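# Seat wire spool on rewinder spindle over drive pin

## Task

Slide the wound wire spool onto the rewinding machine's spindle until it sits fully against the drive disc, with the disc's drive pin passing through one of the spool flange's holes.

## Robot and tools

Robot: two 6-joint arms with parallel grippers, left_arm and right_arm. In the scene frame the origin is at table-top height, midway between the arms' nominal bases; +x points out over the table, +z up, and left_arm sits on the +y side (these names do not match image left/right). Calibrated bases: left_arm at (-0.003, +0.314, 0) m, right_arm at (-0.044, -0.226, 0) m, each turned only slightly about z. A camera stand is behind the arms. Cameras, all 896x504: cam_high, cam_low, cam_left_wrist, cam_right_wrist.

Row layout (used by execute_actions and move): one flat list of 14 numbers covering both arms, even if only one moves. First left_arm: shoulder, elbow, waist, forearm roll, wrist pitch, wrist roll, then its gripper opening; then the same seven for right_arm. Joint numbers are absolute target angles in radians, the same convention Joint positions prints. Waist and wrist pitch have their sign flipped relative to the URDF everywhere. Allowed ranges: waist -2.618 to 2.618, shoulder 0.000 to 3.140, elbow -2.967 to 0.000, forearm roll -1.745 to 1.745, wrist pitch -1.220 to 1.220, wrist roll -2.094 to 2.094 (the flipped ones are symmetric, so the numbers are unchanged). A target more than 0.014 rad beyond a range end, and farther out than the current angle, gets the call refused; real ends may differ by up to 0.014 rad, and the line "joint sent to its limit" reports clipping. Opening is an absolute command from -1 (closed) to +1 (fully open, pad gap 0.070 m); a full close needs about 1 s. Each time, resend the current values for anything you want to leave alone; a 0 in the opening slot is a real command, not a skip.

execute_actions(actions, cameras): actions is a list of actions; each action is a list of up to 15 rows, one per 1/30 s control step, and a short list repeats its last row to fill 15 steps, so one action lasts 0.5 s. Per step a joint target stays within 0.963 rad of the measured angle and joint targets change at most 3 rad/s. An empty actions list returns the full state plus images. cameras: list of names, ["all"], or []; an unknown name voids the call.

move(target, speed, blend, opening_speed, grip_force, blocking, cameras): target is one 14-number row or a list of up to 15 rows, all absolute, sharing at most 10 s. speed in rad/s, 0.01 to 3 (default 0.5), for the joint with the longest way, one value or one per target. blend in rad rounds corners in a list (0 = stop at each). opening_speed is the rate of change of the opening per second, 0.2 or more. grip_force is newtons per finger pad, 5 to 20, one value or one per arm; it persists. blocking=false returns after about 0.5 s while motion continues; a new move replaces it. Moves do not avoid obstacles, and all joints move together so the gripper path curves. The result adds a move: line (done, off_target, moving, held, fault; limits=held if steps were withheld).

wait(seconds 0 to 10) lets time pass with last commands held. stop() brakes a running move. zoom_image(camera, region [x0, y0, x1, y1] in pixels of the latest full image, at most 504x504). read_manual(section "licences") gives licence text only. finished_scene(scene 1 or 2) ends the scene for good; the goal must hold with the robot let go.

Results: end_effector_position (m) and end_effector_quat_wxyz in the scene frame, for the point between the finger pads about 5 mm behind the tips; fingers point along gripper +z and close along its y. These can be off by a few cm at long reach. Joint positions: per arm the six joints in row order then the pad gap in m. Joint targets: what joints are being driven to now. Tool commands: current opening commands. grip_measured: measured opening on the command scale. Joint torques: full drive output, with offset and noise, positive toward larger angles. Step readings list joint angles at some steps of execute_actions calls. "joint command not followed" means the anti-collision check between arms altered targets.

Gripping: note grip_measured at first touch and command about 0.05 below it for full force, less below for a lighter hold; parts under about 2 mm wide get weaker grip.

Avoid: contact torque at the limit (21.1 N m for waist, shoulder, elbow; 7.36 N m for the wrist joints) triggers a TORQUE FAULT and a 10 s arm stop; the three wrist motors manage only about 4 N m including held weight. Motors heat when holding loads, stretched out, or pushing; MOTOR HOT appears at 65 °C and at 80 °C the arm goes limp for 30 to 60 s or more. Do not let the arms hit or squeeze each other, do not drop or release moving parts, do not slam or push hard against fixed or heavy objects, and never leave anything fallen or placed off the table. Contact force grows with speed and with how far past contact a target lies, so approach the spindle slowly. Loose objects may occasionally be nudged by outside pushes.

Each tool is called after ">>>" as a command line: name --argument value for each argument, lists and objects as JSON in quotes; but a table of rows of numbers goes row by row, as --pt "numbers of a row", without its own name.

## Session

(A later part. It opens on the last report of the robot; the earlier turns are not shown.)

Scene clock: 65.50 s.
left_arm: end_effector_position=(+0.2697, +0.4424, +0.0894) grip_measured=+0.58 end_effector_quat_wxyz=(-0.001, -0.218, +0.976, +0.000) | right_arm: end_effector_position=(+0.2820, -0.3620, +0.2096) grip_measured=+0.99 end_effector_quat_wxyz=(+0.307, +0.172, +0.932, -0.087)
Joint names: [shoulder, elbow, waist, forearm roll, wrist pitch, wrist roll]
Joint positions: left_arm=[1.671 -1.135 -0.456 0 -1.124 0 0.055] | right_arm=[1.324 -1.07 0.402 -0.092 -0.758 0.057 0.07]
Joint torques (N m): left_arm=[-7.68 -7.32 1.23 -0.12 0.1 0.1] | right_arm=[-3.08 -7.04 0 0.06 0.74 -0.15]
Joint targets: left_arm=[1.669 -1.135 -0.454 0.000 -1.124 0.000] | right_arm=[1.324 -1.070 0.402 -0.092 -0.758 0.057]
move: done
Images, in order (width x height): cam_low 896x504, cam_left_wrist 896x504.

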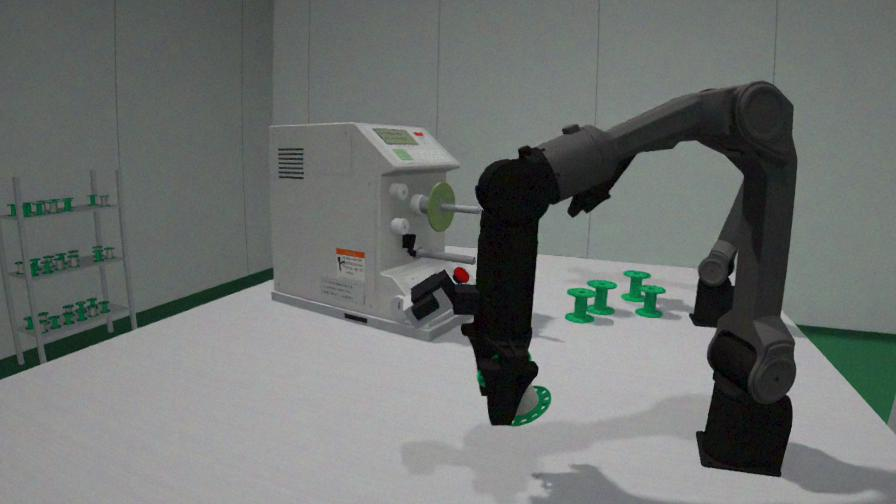

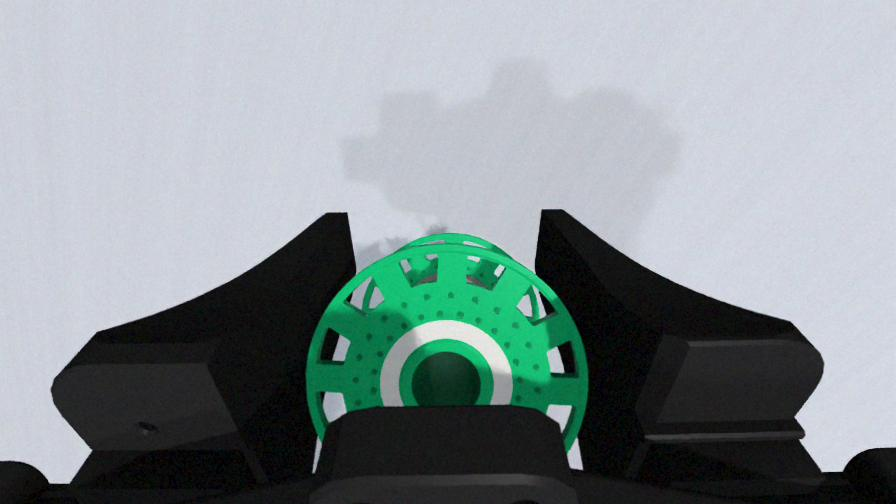

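>>> move --target '[1.5272, -0.712, -0.4545, 0, -0.424, 0, 0.4, 1.324, -1.07, 0.402, -0.092, -0.758, 0.057, 1]' --speed 0.4 --cameras '["cam_left_wrist","cam_low"]'

>>> zoom_image --camera "cam_low" --region '[420, 340, 580, 500]'

Scene clock: 72.57 s.
left_arm: end_effector_position=(+0.2845, +0.4490, +0.0533) grip_measured=+0.58 end_effector_quat_wxyz=(+0.202, -0.213, +0.955, +0.045) | right_arm: end_effector_position=(+0.2820, -0.3620, +0.2096) grip_measured=+0.99 end_effector_quat_wxyz=(+0.307, +0.172, +0.932, -0.087)
Joint names: [shoulder, elbow, waist, forearm roll, wrist pitch, wrist roll]
Joint positions: left_arm=[1.527 -0.711 -0.455 0 -0.423 0 0.055] | right_arm=[1.324 -1.07 0.402 -0.092 -0.758 0.057 0.07]
Joint torques (N m): left_arm=[-5.97 -7.15 1.18 -0.1 0.37 0.25] | right_arm=[-3.07 -6.99 -0.02 0.06 0.75 -0.15]
Joint targets: left_arm=[1.527 -0.712 -0.454 0.000 -0.424 0.000] | right_arm=[1.324 -1.070 0.402 -0.092 -0.758 0.057]
move: done
Images, in order (width x height): cam_low 896x504, cam_left_wrist 896x504.

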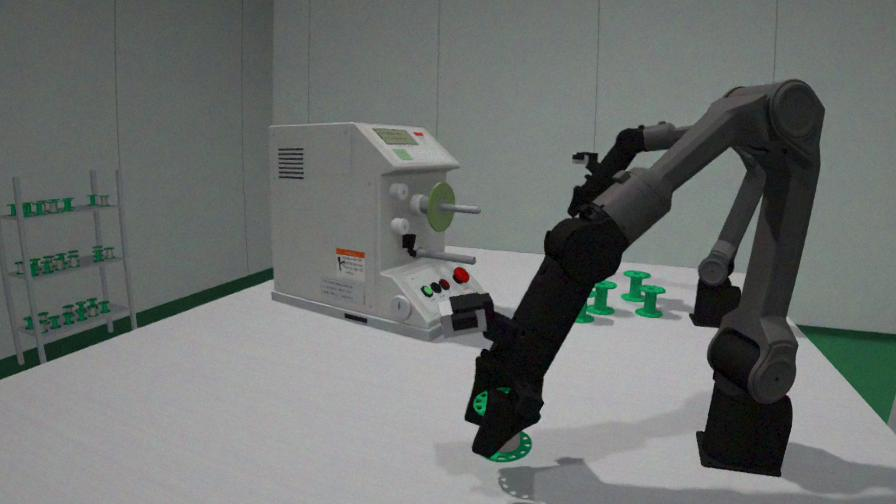

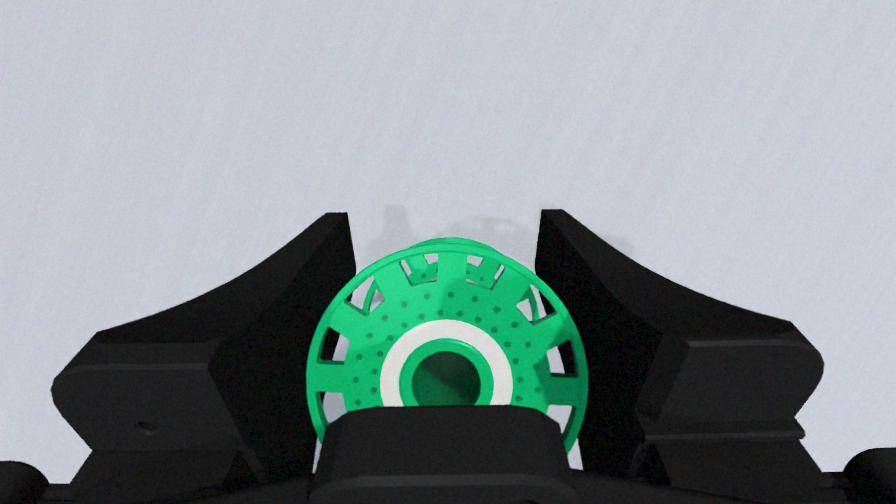

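Scaled by 3.150 from the camera's 896x504 image, which has a finer 1280x720 frame.

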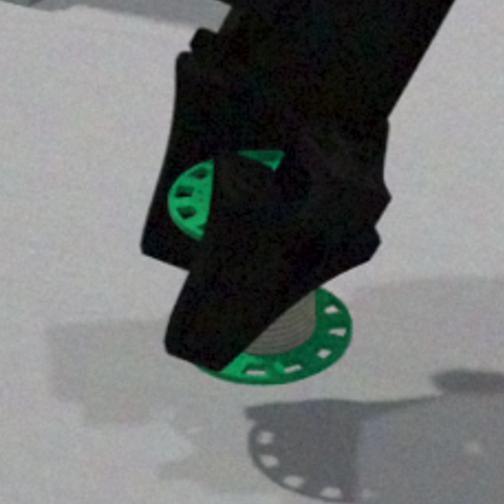

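>>> move --target '[1.6248, -0.6439, -0.4545, 0, -0.258, 0, 0.4, 1.324, -1.07, 0.402, -0.092, -0.758, 0.057, 1]' --speed 0.1 --cameras '["cam_left_wrist","cam_low"]'

>>> zoom_image --camera "cam_low" --region '[420, 370, 550, 500]'

Scene clock: 75.73 s.
left_arm: end_effector_position=(+0.2849, +0.4492, +0.0185) grip_measured=+0.58 end_effector_quat_wxyz=(+0.203, -0.213, +0.955, +0.045) | right_arm: end_effector_position=(+0.2820, -0.3620, +0.2096) grip_measured=+0.99 end_effector_quat_wxyz=(+0.307, +0.172, +0.932, -0.087)
Joint names: [shoulder, elbow, waist, forearm roll, wrist pitch, wrist roll]
Joint positions: left_arm=[1.625 -0.644 -0.455 0 -0.257 0 0.055] | right_arm=[1.324 -1.07 0.402 -0.092 -0.758 0.057 0.07]
Joint torques (N m): left_arm=[-5.44 -5.1 1.17 -0.08 0.37 0.24] | right_arm=[-3.08 -7 0 0.06 0.76 -0.14]
Joint targets: left_arm=[1.625 -0.644 -0.454 0.000 -0.258 0.000] | right_arm=[1.324 -1.070 0.402 -0.092 -0.758 0.057]
move: done
Images, in order (width x height): cam_low 896x504, cam_left_wrist 896x504.

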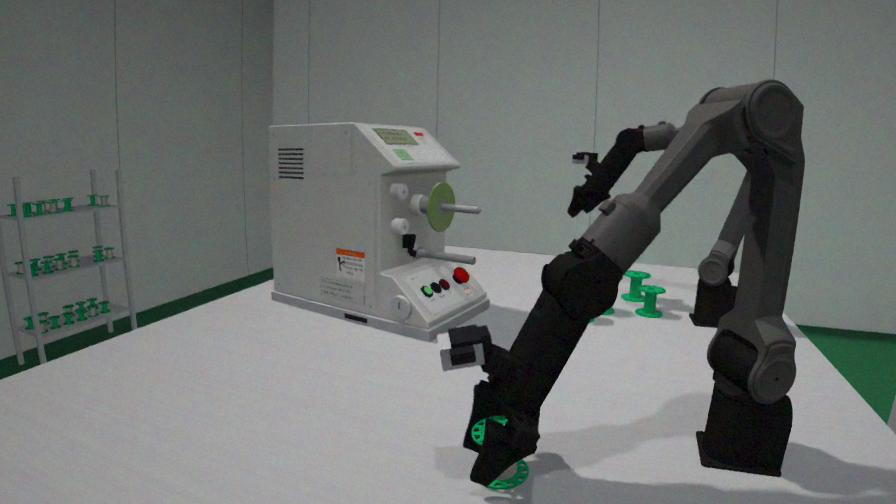

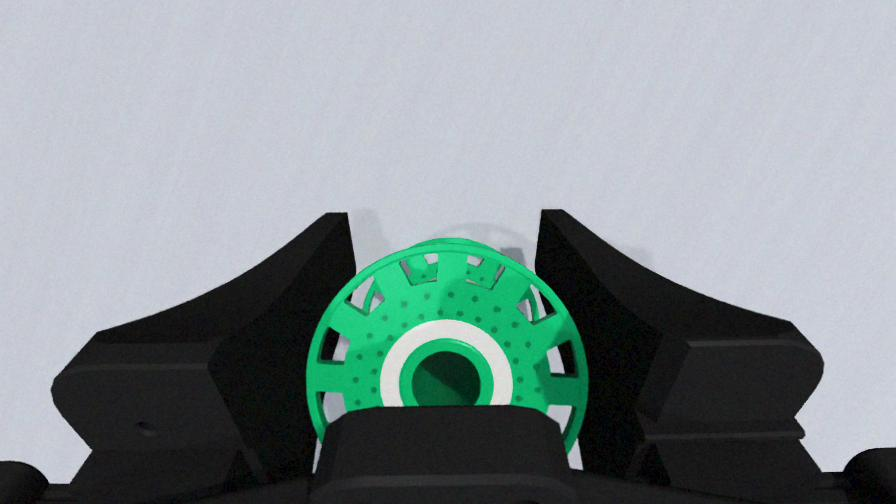

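Scaled by 3.877 from the camera's 896x504 image, which has a finer 1280x720 frame.

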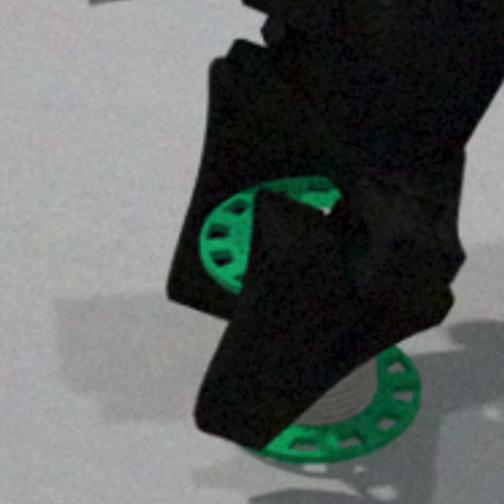

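>>> move --target '[1.632, -0.639, -0.4545, 0, -0.246, 0, 0.4, 1.324, -1.07, 0.402, -0.092, -0.758, 0.057, 1]' --speed 0.03 --cameras '["cam_left_wrist"]'

>>> move --target '[1.638, -0.635, -0.4545, 0, -0.236, 0, 0.4, 1.324, -1.07, 0.402, -0.092, -0.758, 0.057, 1]' --speed 0.03 --cameras '["cam_left_wrist","cam_low"]'

>>> zoom_image --camera "cam_low" --region '[420, 370, 550, 500]'

Scene clock: 77.90 s.
left_arm: end_effector_position=(+0.2848, +0.4492, +0.0163) grip_measured=+0.58 end_effector_quat_wxyz=(+0.203, -0.213, +0.955, +0.045) | right_arm: end_effector_position=(+0.2820, -0.3620, +0.2096) grip_measured=+0.99 end_effector_quat_wxyz=(+0.307, +0.172, +0.932, -0.087)
Joint names: [shoulder, elbow, waist, forearm roll, wrist pitch, wrist roll]
Joint positions: left_arm=[1.632 -0.639 -0.455 0 -0.246 0 0.055] | right_arm=[1.324 -1.07 0.402 -0.092 -0.758 0.057 0.07]
Joint torques (N m): left_arm=[-4.69 -4.29 1.18 -0.06 0.49 0.24] | right_arm=[-3.08 -7.02 0.01 0.06 0.76 -0.15]
Joint targets: left_arm=[1.632 -0.639 -0.454 0.000 -0.246 0.000] | right_arm=[1.324 -1.070 0.402 -0.092 -0.758 0.057]
move: done
Images, in order (width x height): cam_left_wrist 896x504.

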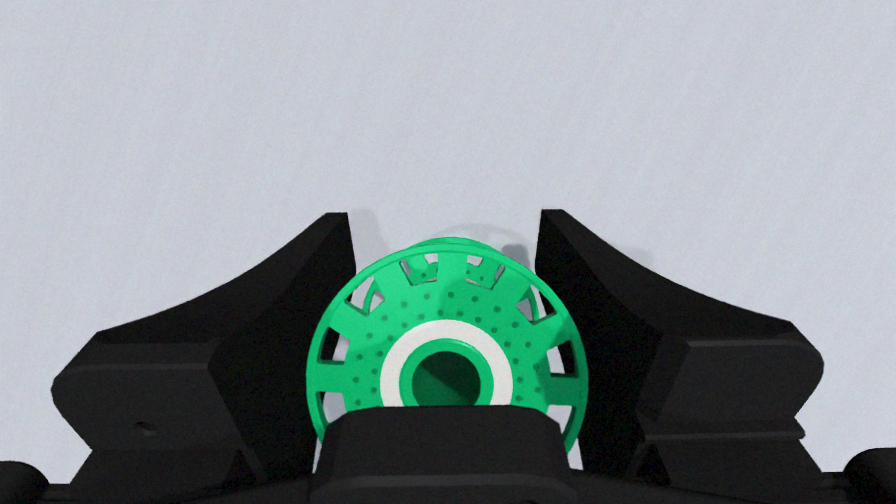

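Scene clock: 78.60 s.
left_arm: end_effector_position=(+0.2848, +0.4492, +0.0146) grip_measured=+0.58 end_effector_quat_wxyz=(+0.204, -0.213, +0.954, +0.046) | right_arm: end_effector_position=(+0.2820, -0.3620, +0.2096) grip_measured=+0.99 end_effector_quat_wxyz=(+0.307, +0.172, +0.932, -0.087)
Joint names: [shoulder, elbow, waist, forearm roll, wrist pitch, wrist roll]
Joint positions: left_arm=[1.637 -0.636 -0.455 0 -0.236 0 0.055] | right_arm=[1.324 -1.07 0.402 -0.092 -0.758 0.057 0.07]
Joint torques (N m): left_arm=[-3.44 -3.38 1.06 -0.06 0.39 0.22] | right_arm=[-3.07 -6.99 -0.02 0.06 0.77 -0.15]
Joint targets: left_arm=[1.638 -0.635 -0.455 0.000 -0.236 0.000] | right_arm=[1.324 -1.070 0.402 -0.092 -0.758 0.057]
move: done
Images, in order (width x height): cam_low 896x504, cam_left_wrist 896x504.

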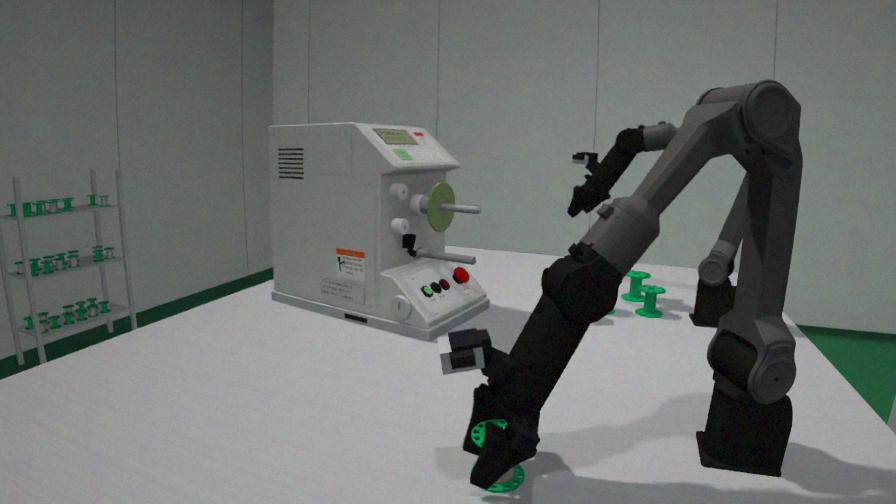

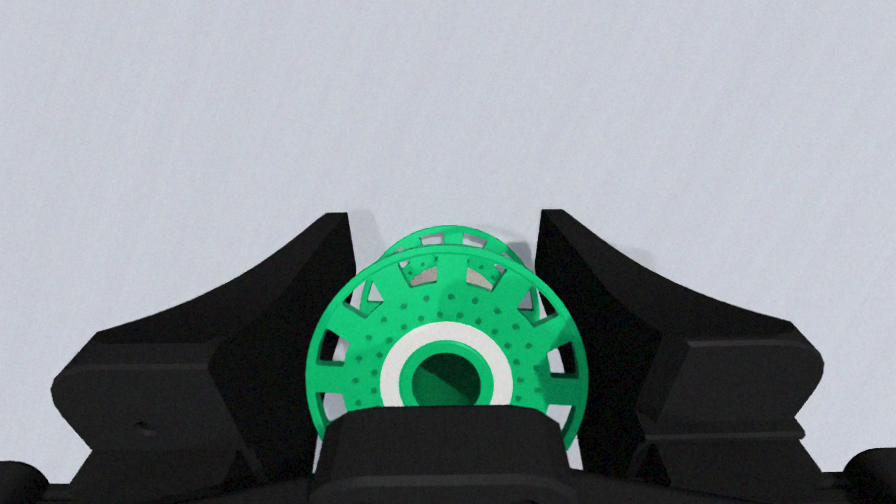

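Scaled by 3.877 from the camera's 896x504 image, which has a finer 1280x720 frame.

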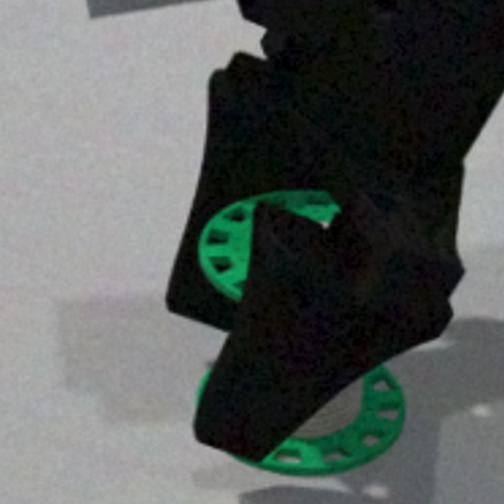

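>>> move --target '[1.638, -0.635, -0.4545, 0, -0.236, 0, 1, 1.324, -1.07, 0.402, -0.092, -0.758, 0.057, 1]' --speed 0.03 --opening_speed 0.4 --cameras '["cam_left_wrist","cam_low"]'

>>> zoom_image --camera "cam_low" --region '[420, 370, 550, 500]'

Scene clock: 81.27 s.
left_arm: end_effector_position=(+0.2843, +0.4489, +0.0138) grip_measured=+0.99 end_effector_quat_wxyz=(+0.202, -0.213, +0.955, +0.045) | right_arm: end_effector_position=(+0.2820, -0.3620, +0.2096) grip_measured=+0.99 end_effector_quat_wxyz=(+0.307, +0.172, +0.932, -0.087)
Joint names: [shoulder, elbow, waist, forearm roll, wrist pitch, wrist roll]
Joint positions: left_arm=[1.639 -0.635 -0.455 0 -0.236 0 0.07] | right_arm=[1.324 -1.07 0.402 -0.092 -0.758 0.057 0.07]
Joint torques (N m): left_arm=[-6 -6.01 0.51 -0.04 0.42 0.1] | right_arm=[-3.12 -7 0.01 0.06 0.77 -0.14]
Joint targets: left_arm=[1.638 -0.635 -0.455 0.000 -0.236 0.000] | right_arm=[1.324 -1.070 0.402 -0.092 -0.758 0.057]
move: done
Images, in order (width x height): cam_low 896x504, cam_left_wrist 896x504.

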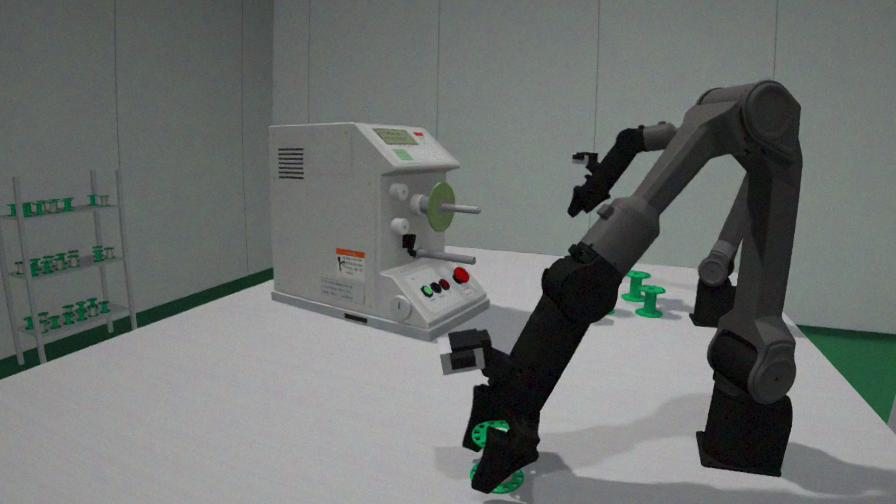

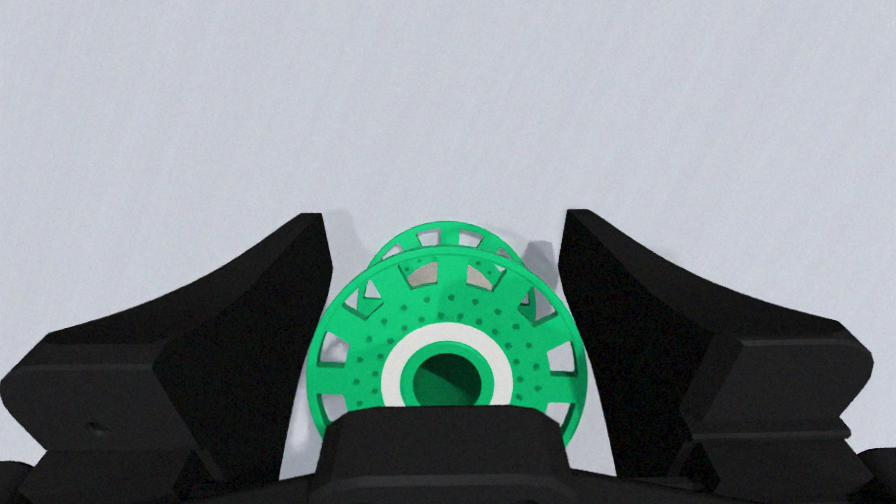

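Scaled by 3.877 from the camera's 896x504 image, which has a finer 1280x720 frame.

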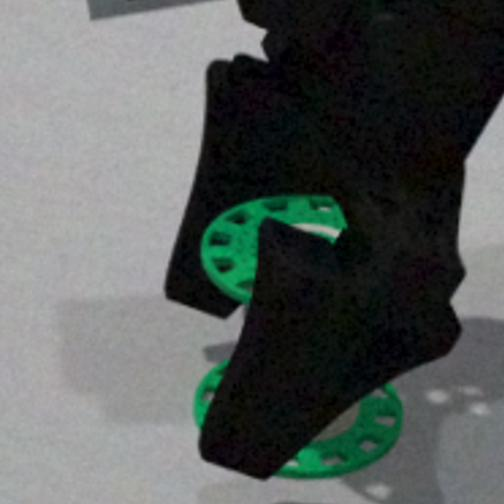

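>>> move --pt "1.3694 -0.6671 -0.4545 0 -0.537 0 1 1.324 -1.07 0.402 -0.092 -0.758 0.057 1" --pt "1.6539 -1.1584 -0.4545 0 -1.1625 0 1 1.324 -1.07 0.402 -0.092 -0.758 0.057 1" --speed '[0.15, 0.6]' --blend '[0.01, 0]' --cameras '["cam_left_wrist","cam_low"]'

>>> zoom_image --camera "cam_left_wrist" --region '[320, 60, 570, 310]'

Scene clock: 89.07 s.
left_arm: end_effector_position=(+0.2693, +0.4419, +0.1002) grip_measured=+0.99 end_effector_quat_wxyz=(+0.000, -0.218, +0.976, +0.000) | right_arm: end_effector_position=(+0.2820, -0.3620, +0.2096) grip_measured=+0.99 end_effector_quat_wxyz=(+0.307, +0.172, +0.932, -0.087)
Joint names: [shoulder, elbow, waist, forearm roll, wrist pitch, wrist roll]
Joint positions: left_arm=[1.655 -1.16 -0.455 0 -1.163 0 0.07] | right_arm=[1.324 -1.07 0.402 -0.092 -0.758 0.057 0.07]
Joint torques (N m): left_arm=[-6.25 -4.64 -0.25 0.03 0.15 -0.11] | right_arm=[-3.09 -7 -0.02 0.06 0.79 -0.14]
Joint targets: left_arm=[1.654 -1.158 -0.455 0.000 -1.162 0.000] | right_arm=[1.324 -1.070 0.402 -0.092 -0.758 0.057]
move: done
Images, in order (width x height): cam_low 896x504, cam_left_wrist 896x504.

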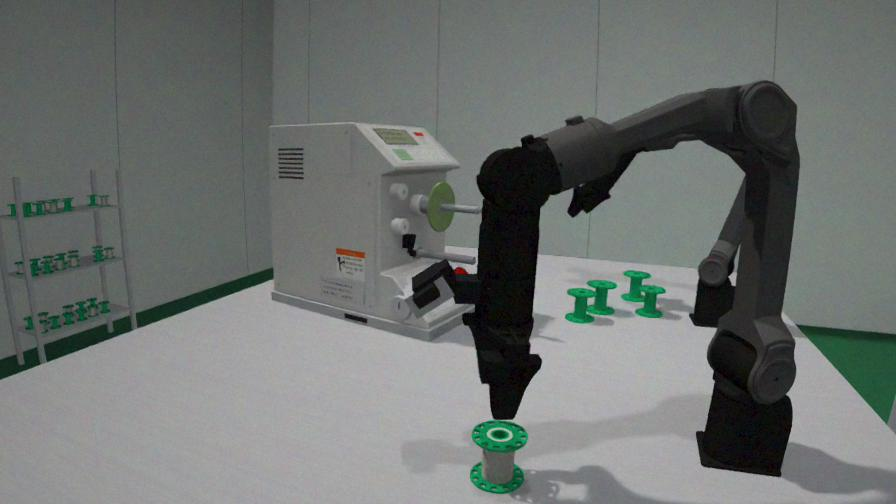

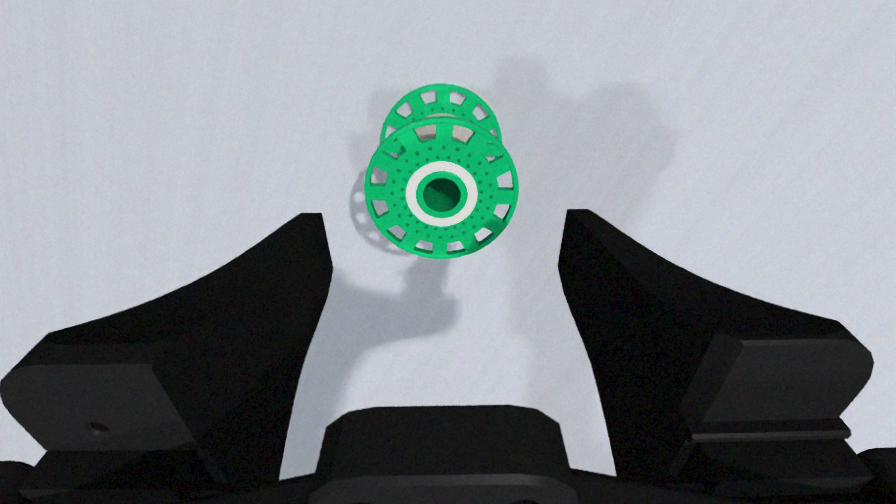

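Scaled by 2.016 from the camera's 896x504 image, which has a finer 1280x720 frame.

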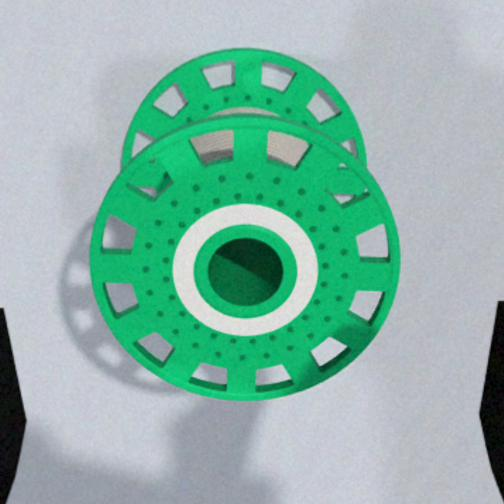

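>>> move --target '[1.6479, -1.1508, -0.4596, 0, -1.1609, -1.398, 1, 1.324, -1.07, 0.402, -0.092, -0.758, 0.057, 1]' --speed 0.8 --cameras '["cam_left_wrist"]'

>>> zoom_image --camera "cam_left_wrist" --region '[320, 60, 570, 310]'

Scene clock: 95.60 s.
left_arm: end_effector_position=(+0.2668, +0.4422, +0.0999) grip_measured=+0.99 end_effector_quat_wxyz=(+0.000, +0.796, -0.605, +0.000) | right_arm: end_effector_position=(+0.2820, -0.3620, +0.2096) grip_measured=+0.99 end_effector_quat_wxyz=(+0.307, +0.172, +0.932, -0.087)
Joint names: [shoulder, elbow, waist, forearm roll, wrist pitch, wrist roll]
Joint positions: left_arm=[1.648 -1.151 -0.46 0 -1.161 -1.398 0.07] | right_arm=[1.324 -1.07 0.402 -0.092 -0.758 0.057 0.07]
Joint torques (N m): left_arm=[-6.79 -4.58 -0.3 0.06 0.11 0.25] | right_arm=[-3.07 -7.03 0.02 0.06 0.8 -0.15]
Joint targets: left_arm=[1.648 -1.151 -0.460 0.000 -1.161 -1.398] | right_arm=[1.324 -1.070 0.402 -0.092 -0.758 0.057]
move: done
Images, in order (width x height): cam_left_wrist 896x504.

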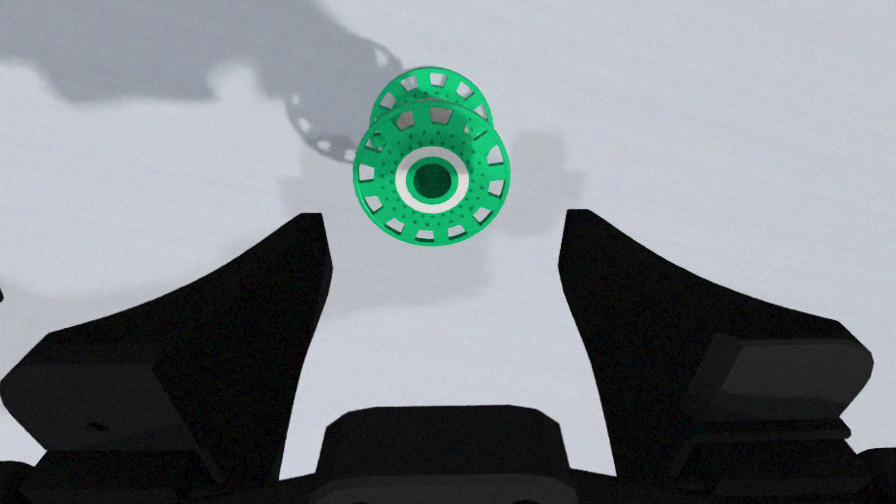

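Scaled by 2.016 from the camera's 896x504 image, which has a finer 1280x720 frame.

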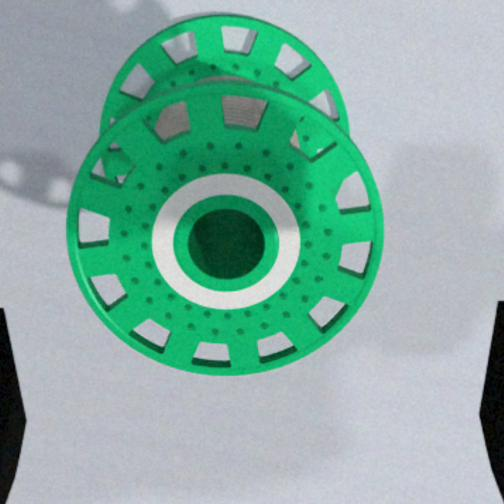

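>>> move --pt "1.6793 -1.0405 -0.4624 0 -1.0192 -1.398 1 1.324 -1.07 0.402 -0.092 -0.758 0.057 1" --pt "1.7356 -0.9738 -0.4624 0 -0.8962 -1.398 1 1.324 -1.07 0.402 -0.092 -0.758 0.057 1" --speed '[0.3,0.12]' --cameras '["cam_left_wrist","cam_low","cam_high"]'

>>> zoom_image --camera "cam_low" --region '[420, 370, 580, 500]'

Scene clock: 101.40 s.
left_arm: end_effector_position=(+0.2619, +0.4408, +0.0339) grip_measured=+0.99 end_effector_quat_wxyz=(+0.000, +0.797, -0.604, +0.000) | right_arm: end_effector_position=(+0.2820, -0.3620, +0.2096) grip_measured=+0.99 end_effector_quat_wxyz=(+0.307, +0.172, +0.932, -0.087)
Joint names: [shoulder, elbow, waist, forearm roll, wrist pitch, wrist roll]
Joint positions: left_arm=[1.736 -0.973 -0.462 0 -0.895 -1.398 0.07] | right_arm=[1.324 -1.07 0.402 -0.092 -0.758 0.057 0.07]
Joint torques (N m): left_arm=[-5.9 -4.79 -0.23 -0.01 -0.02 0.24] | right_arm=[-3.11 -7.02 0.02 0.06 0.81 -0.14]
Joint targets: left_arm=[1.736 -0.974 -0.462 0.000 -0.896 -1.398] | right_arm=[1.324 -1.070 0.402 -0.092 -0.758 0.057]
move: done
Images, in order (width x height): cam_high 896x504, cam_low 896x504, cam_left_wrist 896x504.

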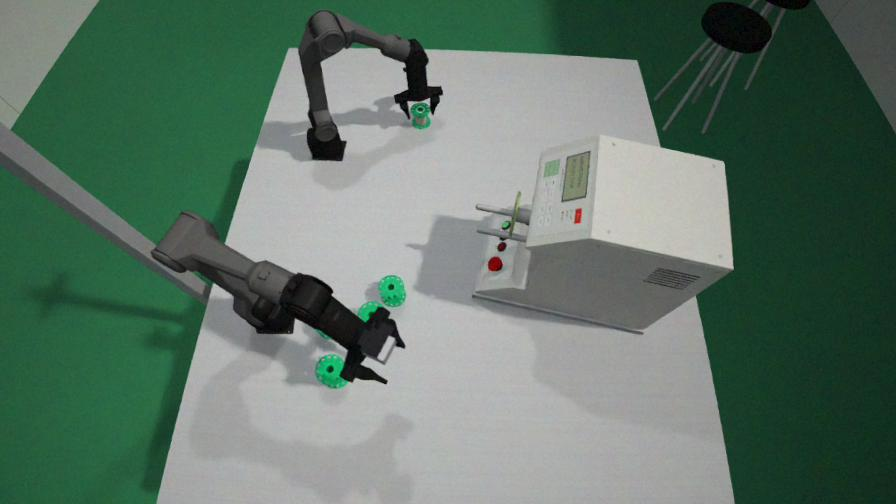

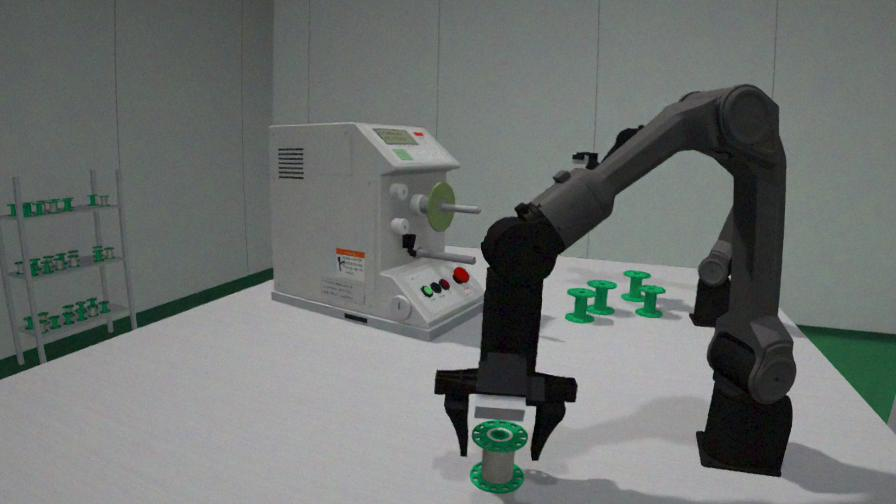

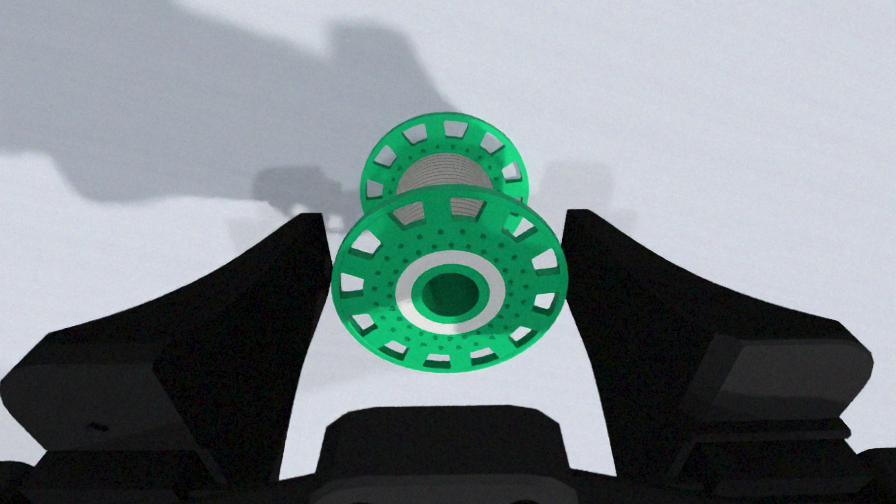

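Scaled by 3.150 from the camera's 896x504 image, which has a finer 1280x720 frame.

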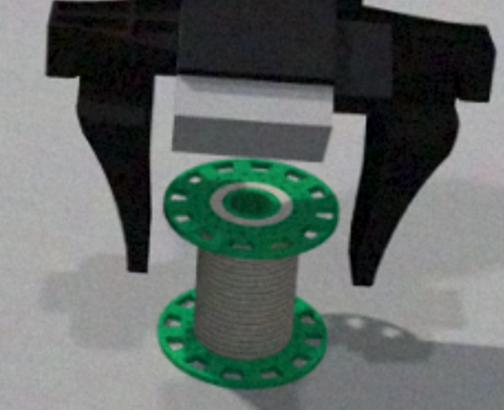

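>>> move --target '[1.7356, -0.9738, -0.4624, 0, -0.8962, -1.398, 0.35, 1.324, -1.07, 0.402, -0.092, -0.758, 0.057, 1]' --speed 0.12 --opening_speed 0.4 --cameras '["cam_left_wrist","cam_low"]'

>>> zoom_image --camera "cam_left_wrist" --region '[320, 90, 580, 390]'

Scene clock: 104.10 s.
left_arm: end_effector_position=(+0.2621, +0.4409, +0.0341) grip_measured=+0.65 end_effector_quat_wxyz=(+0.000, +0.797, -0.604, +0.000) | right_arm: end_effector_position=(+0.2820, -0.3620, +0.2096) grip_measured=+0.99 end_effector_quat_wxyz=(+0.307, +0.172, +0.932, -0.087)
Joint names: [shoulder, elbow, waist, forearm roll, wrist pitch, wrist roll]
Joint positions: left_arm=[1.736 -0.974 -0.462 0 -0.896 -1.398 0.058] | right_arm=[1.324 -1.07 0.402 -0.092 -0.758 0.057 0.07]
Joint torques (N m): left_arm=[-6.74 -4.33 -0.15 0.03 -0.04 0.21] | right_arm=[-3.05 -7.04 0.01 0.04 0.82 -0.15]
Joint targets: left_arm=[1.736 -0.974 -0.462 0.000 -0.896 -1.398] | right_arm=[1.324 -1.070 0.402 -0.092 -0.758 0.057]
move: done
Images, in order (width x height): cam_low 896x504, cam_left_wrist 896x504.

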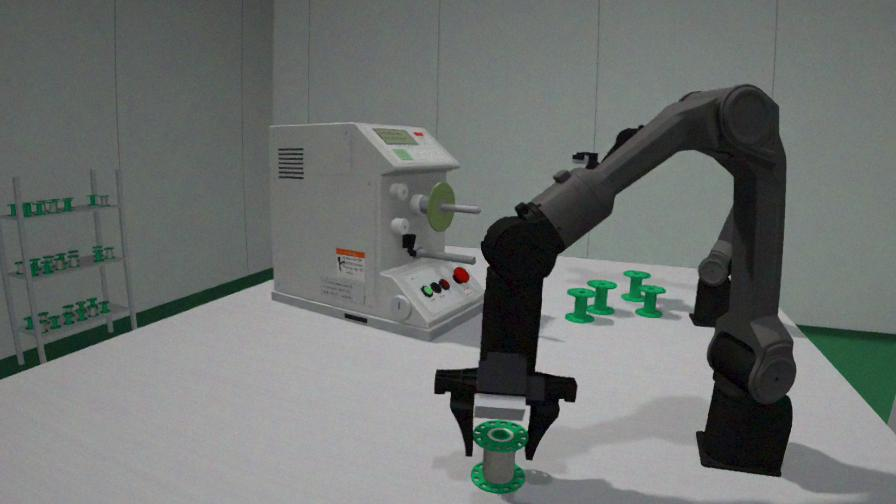

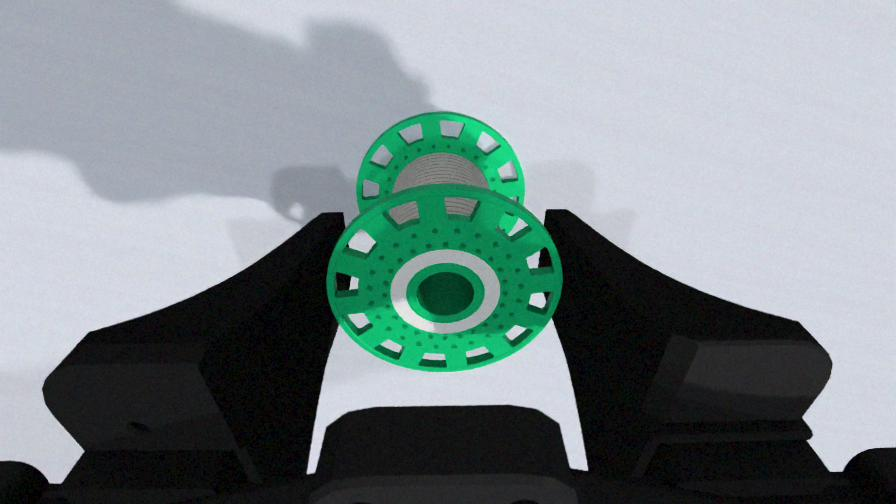

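Scaled by 1.680 from the camera's 896x504 image, which has a finer 1280x720 frame.

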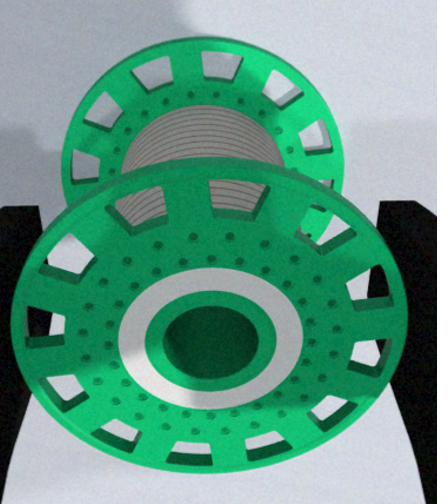

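>>> move --pt "1.65 -1.15 -0.4624 0 -1.16 -1.398 0.35 1.324 -1.07 0.402 -0.092 -0.758 0.057 1" --pt "1.1 -0.8 0 0 -0.3 -1.5 0.35 1.324 -1.07 0.402 -0.092 -0.758 0.057 1" --pt "1.3 -0.9 0.6 -0.7 0.5 -0.908 0.35 1.324 -1.07 0.402 -0.092 -0.758 0.057 1" --speed '[0.2, 0.6, 0.6]' --blend '[0.05, 0.15, 0]' --cameras '["all"]'

Scene clock: 113.10 s.
left_arm: end_effector_position=(+0.3769, +0.1282, +0.3664) grip_measured=+0.65 end_effector_quat_wxyz=(+0.436, -0.402, +0.547, -0.591) | right_arm: end_effector_position=(+0.2820, -0.3620, +0.2096) grip_measured=+0.99 end_effector_quat_wxyz=(+0.307, +0.172, +0.932, -0.087)
Joint names: [shoulder, elbow, waist, forearm roll, wrist pitch, wrist roll]
Joint positions: left_arm=[1.3 -0.9 0.602 -0.7 0.5 -0.907 0.058] | right_arm=[1.324 -1.07 0.402 -0.092 -0.758 0.057 0.07]
Joint torques (N m): left_arm=[-4.72 -9.46 -0.29 0.55 0.74 -0.05] | right_arm=[-3.06 -6.99 0.01 0.04 0.84 -0.14]
Joint targets: left_arm=[1.300 -0.900 0.600 -0.700 0.500 -0.908] | right_arm=[1.324 -1.070 0.402 -0.092 -0.758 0.057]
move: done

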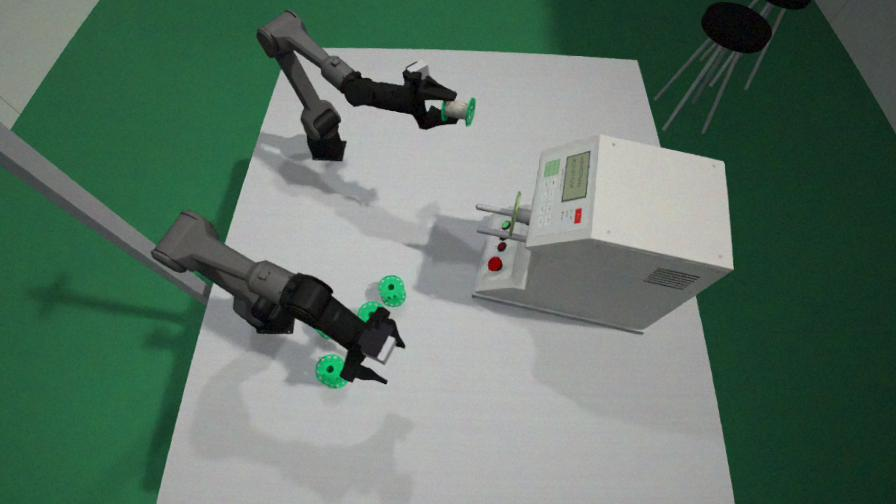

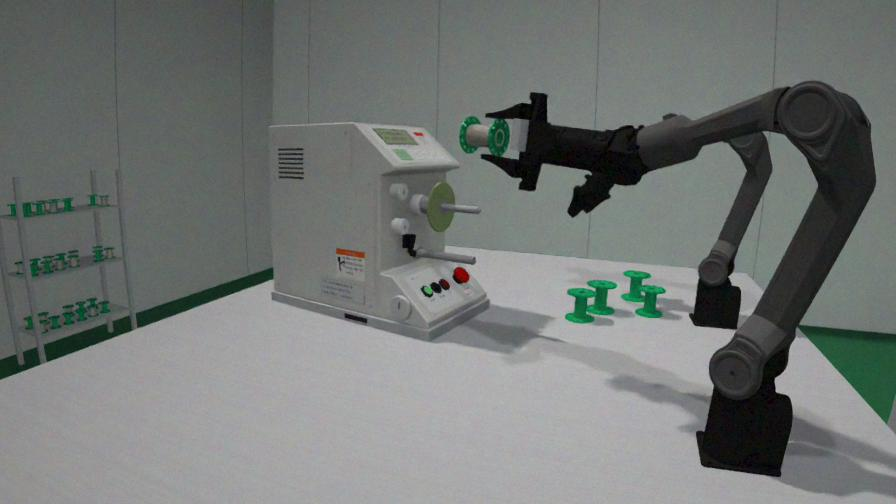

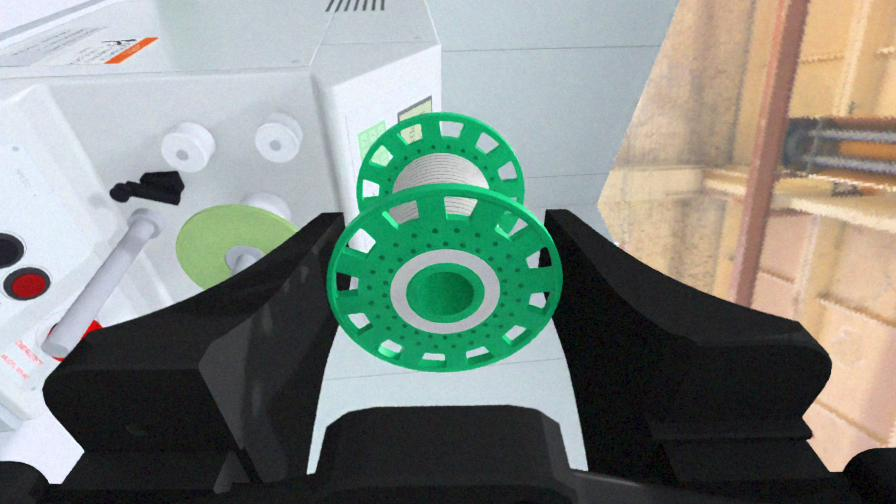

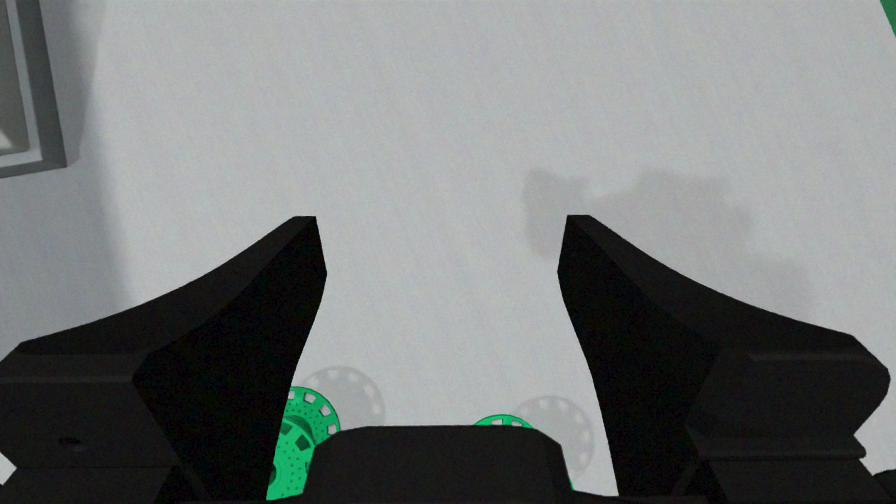

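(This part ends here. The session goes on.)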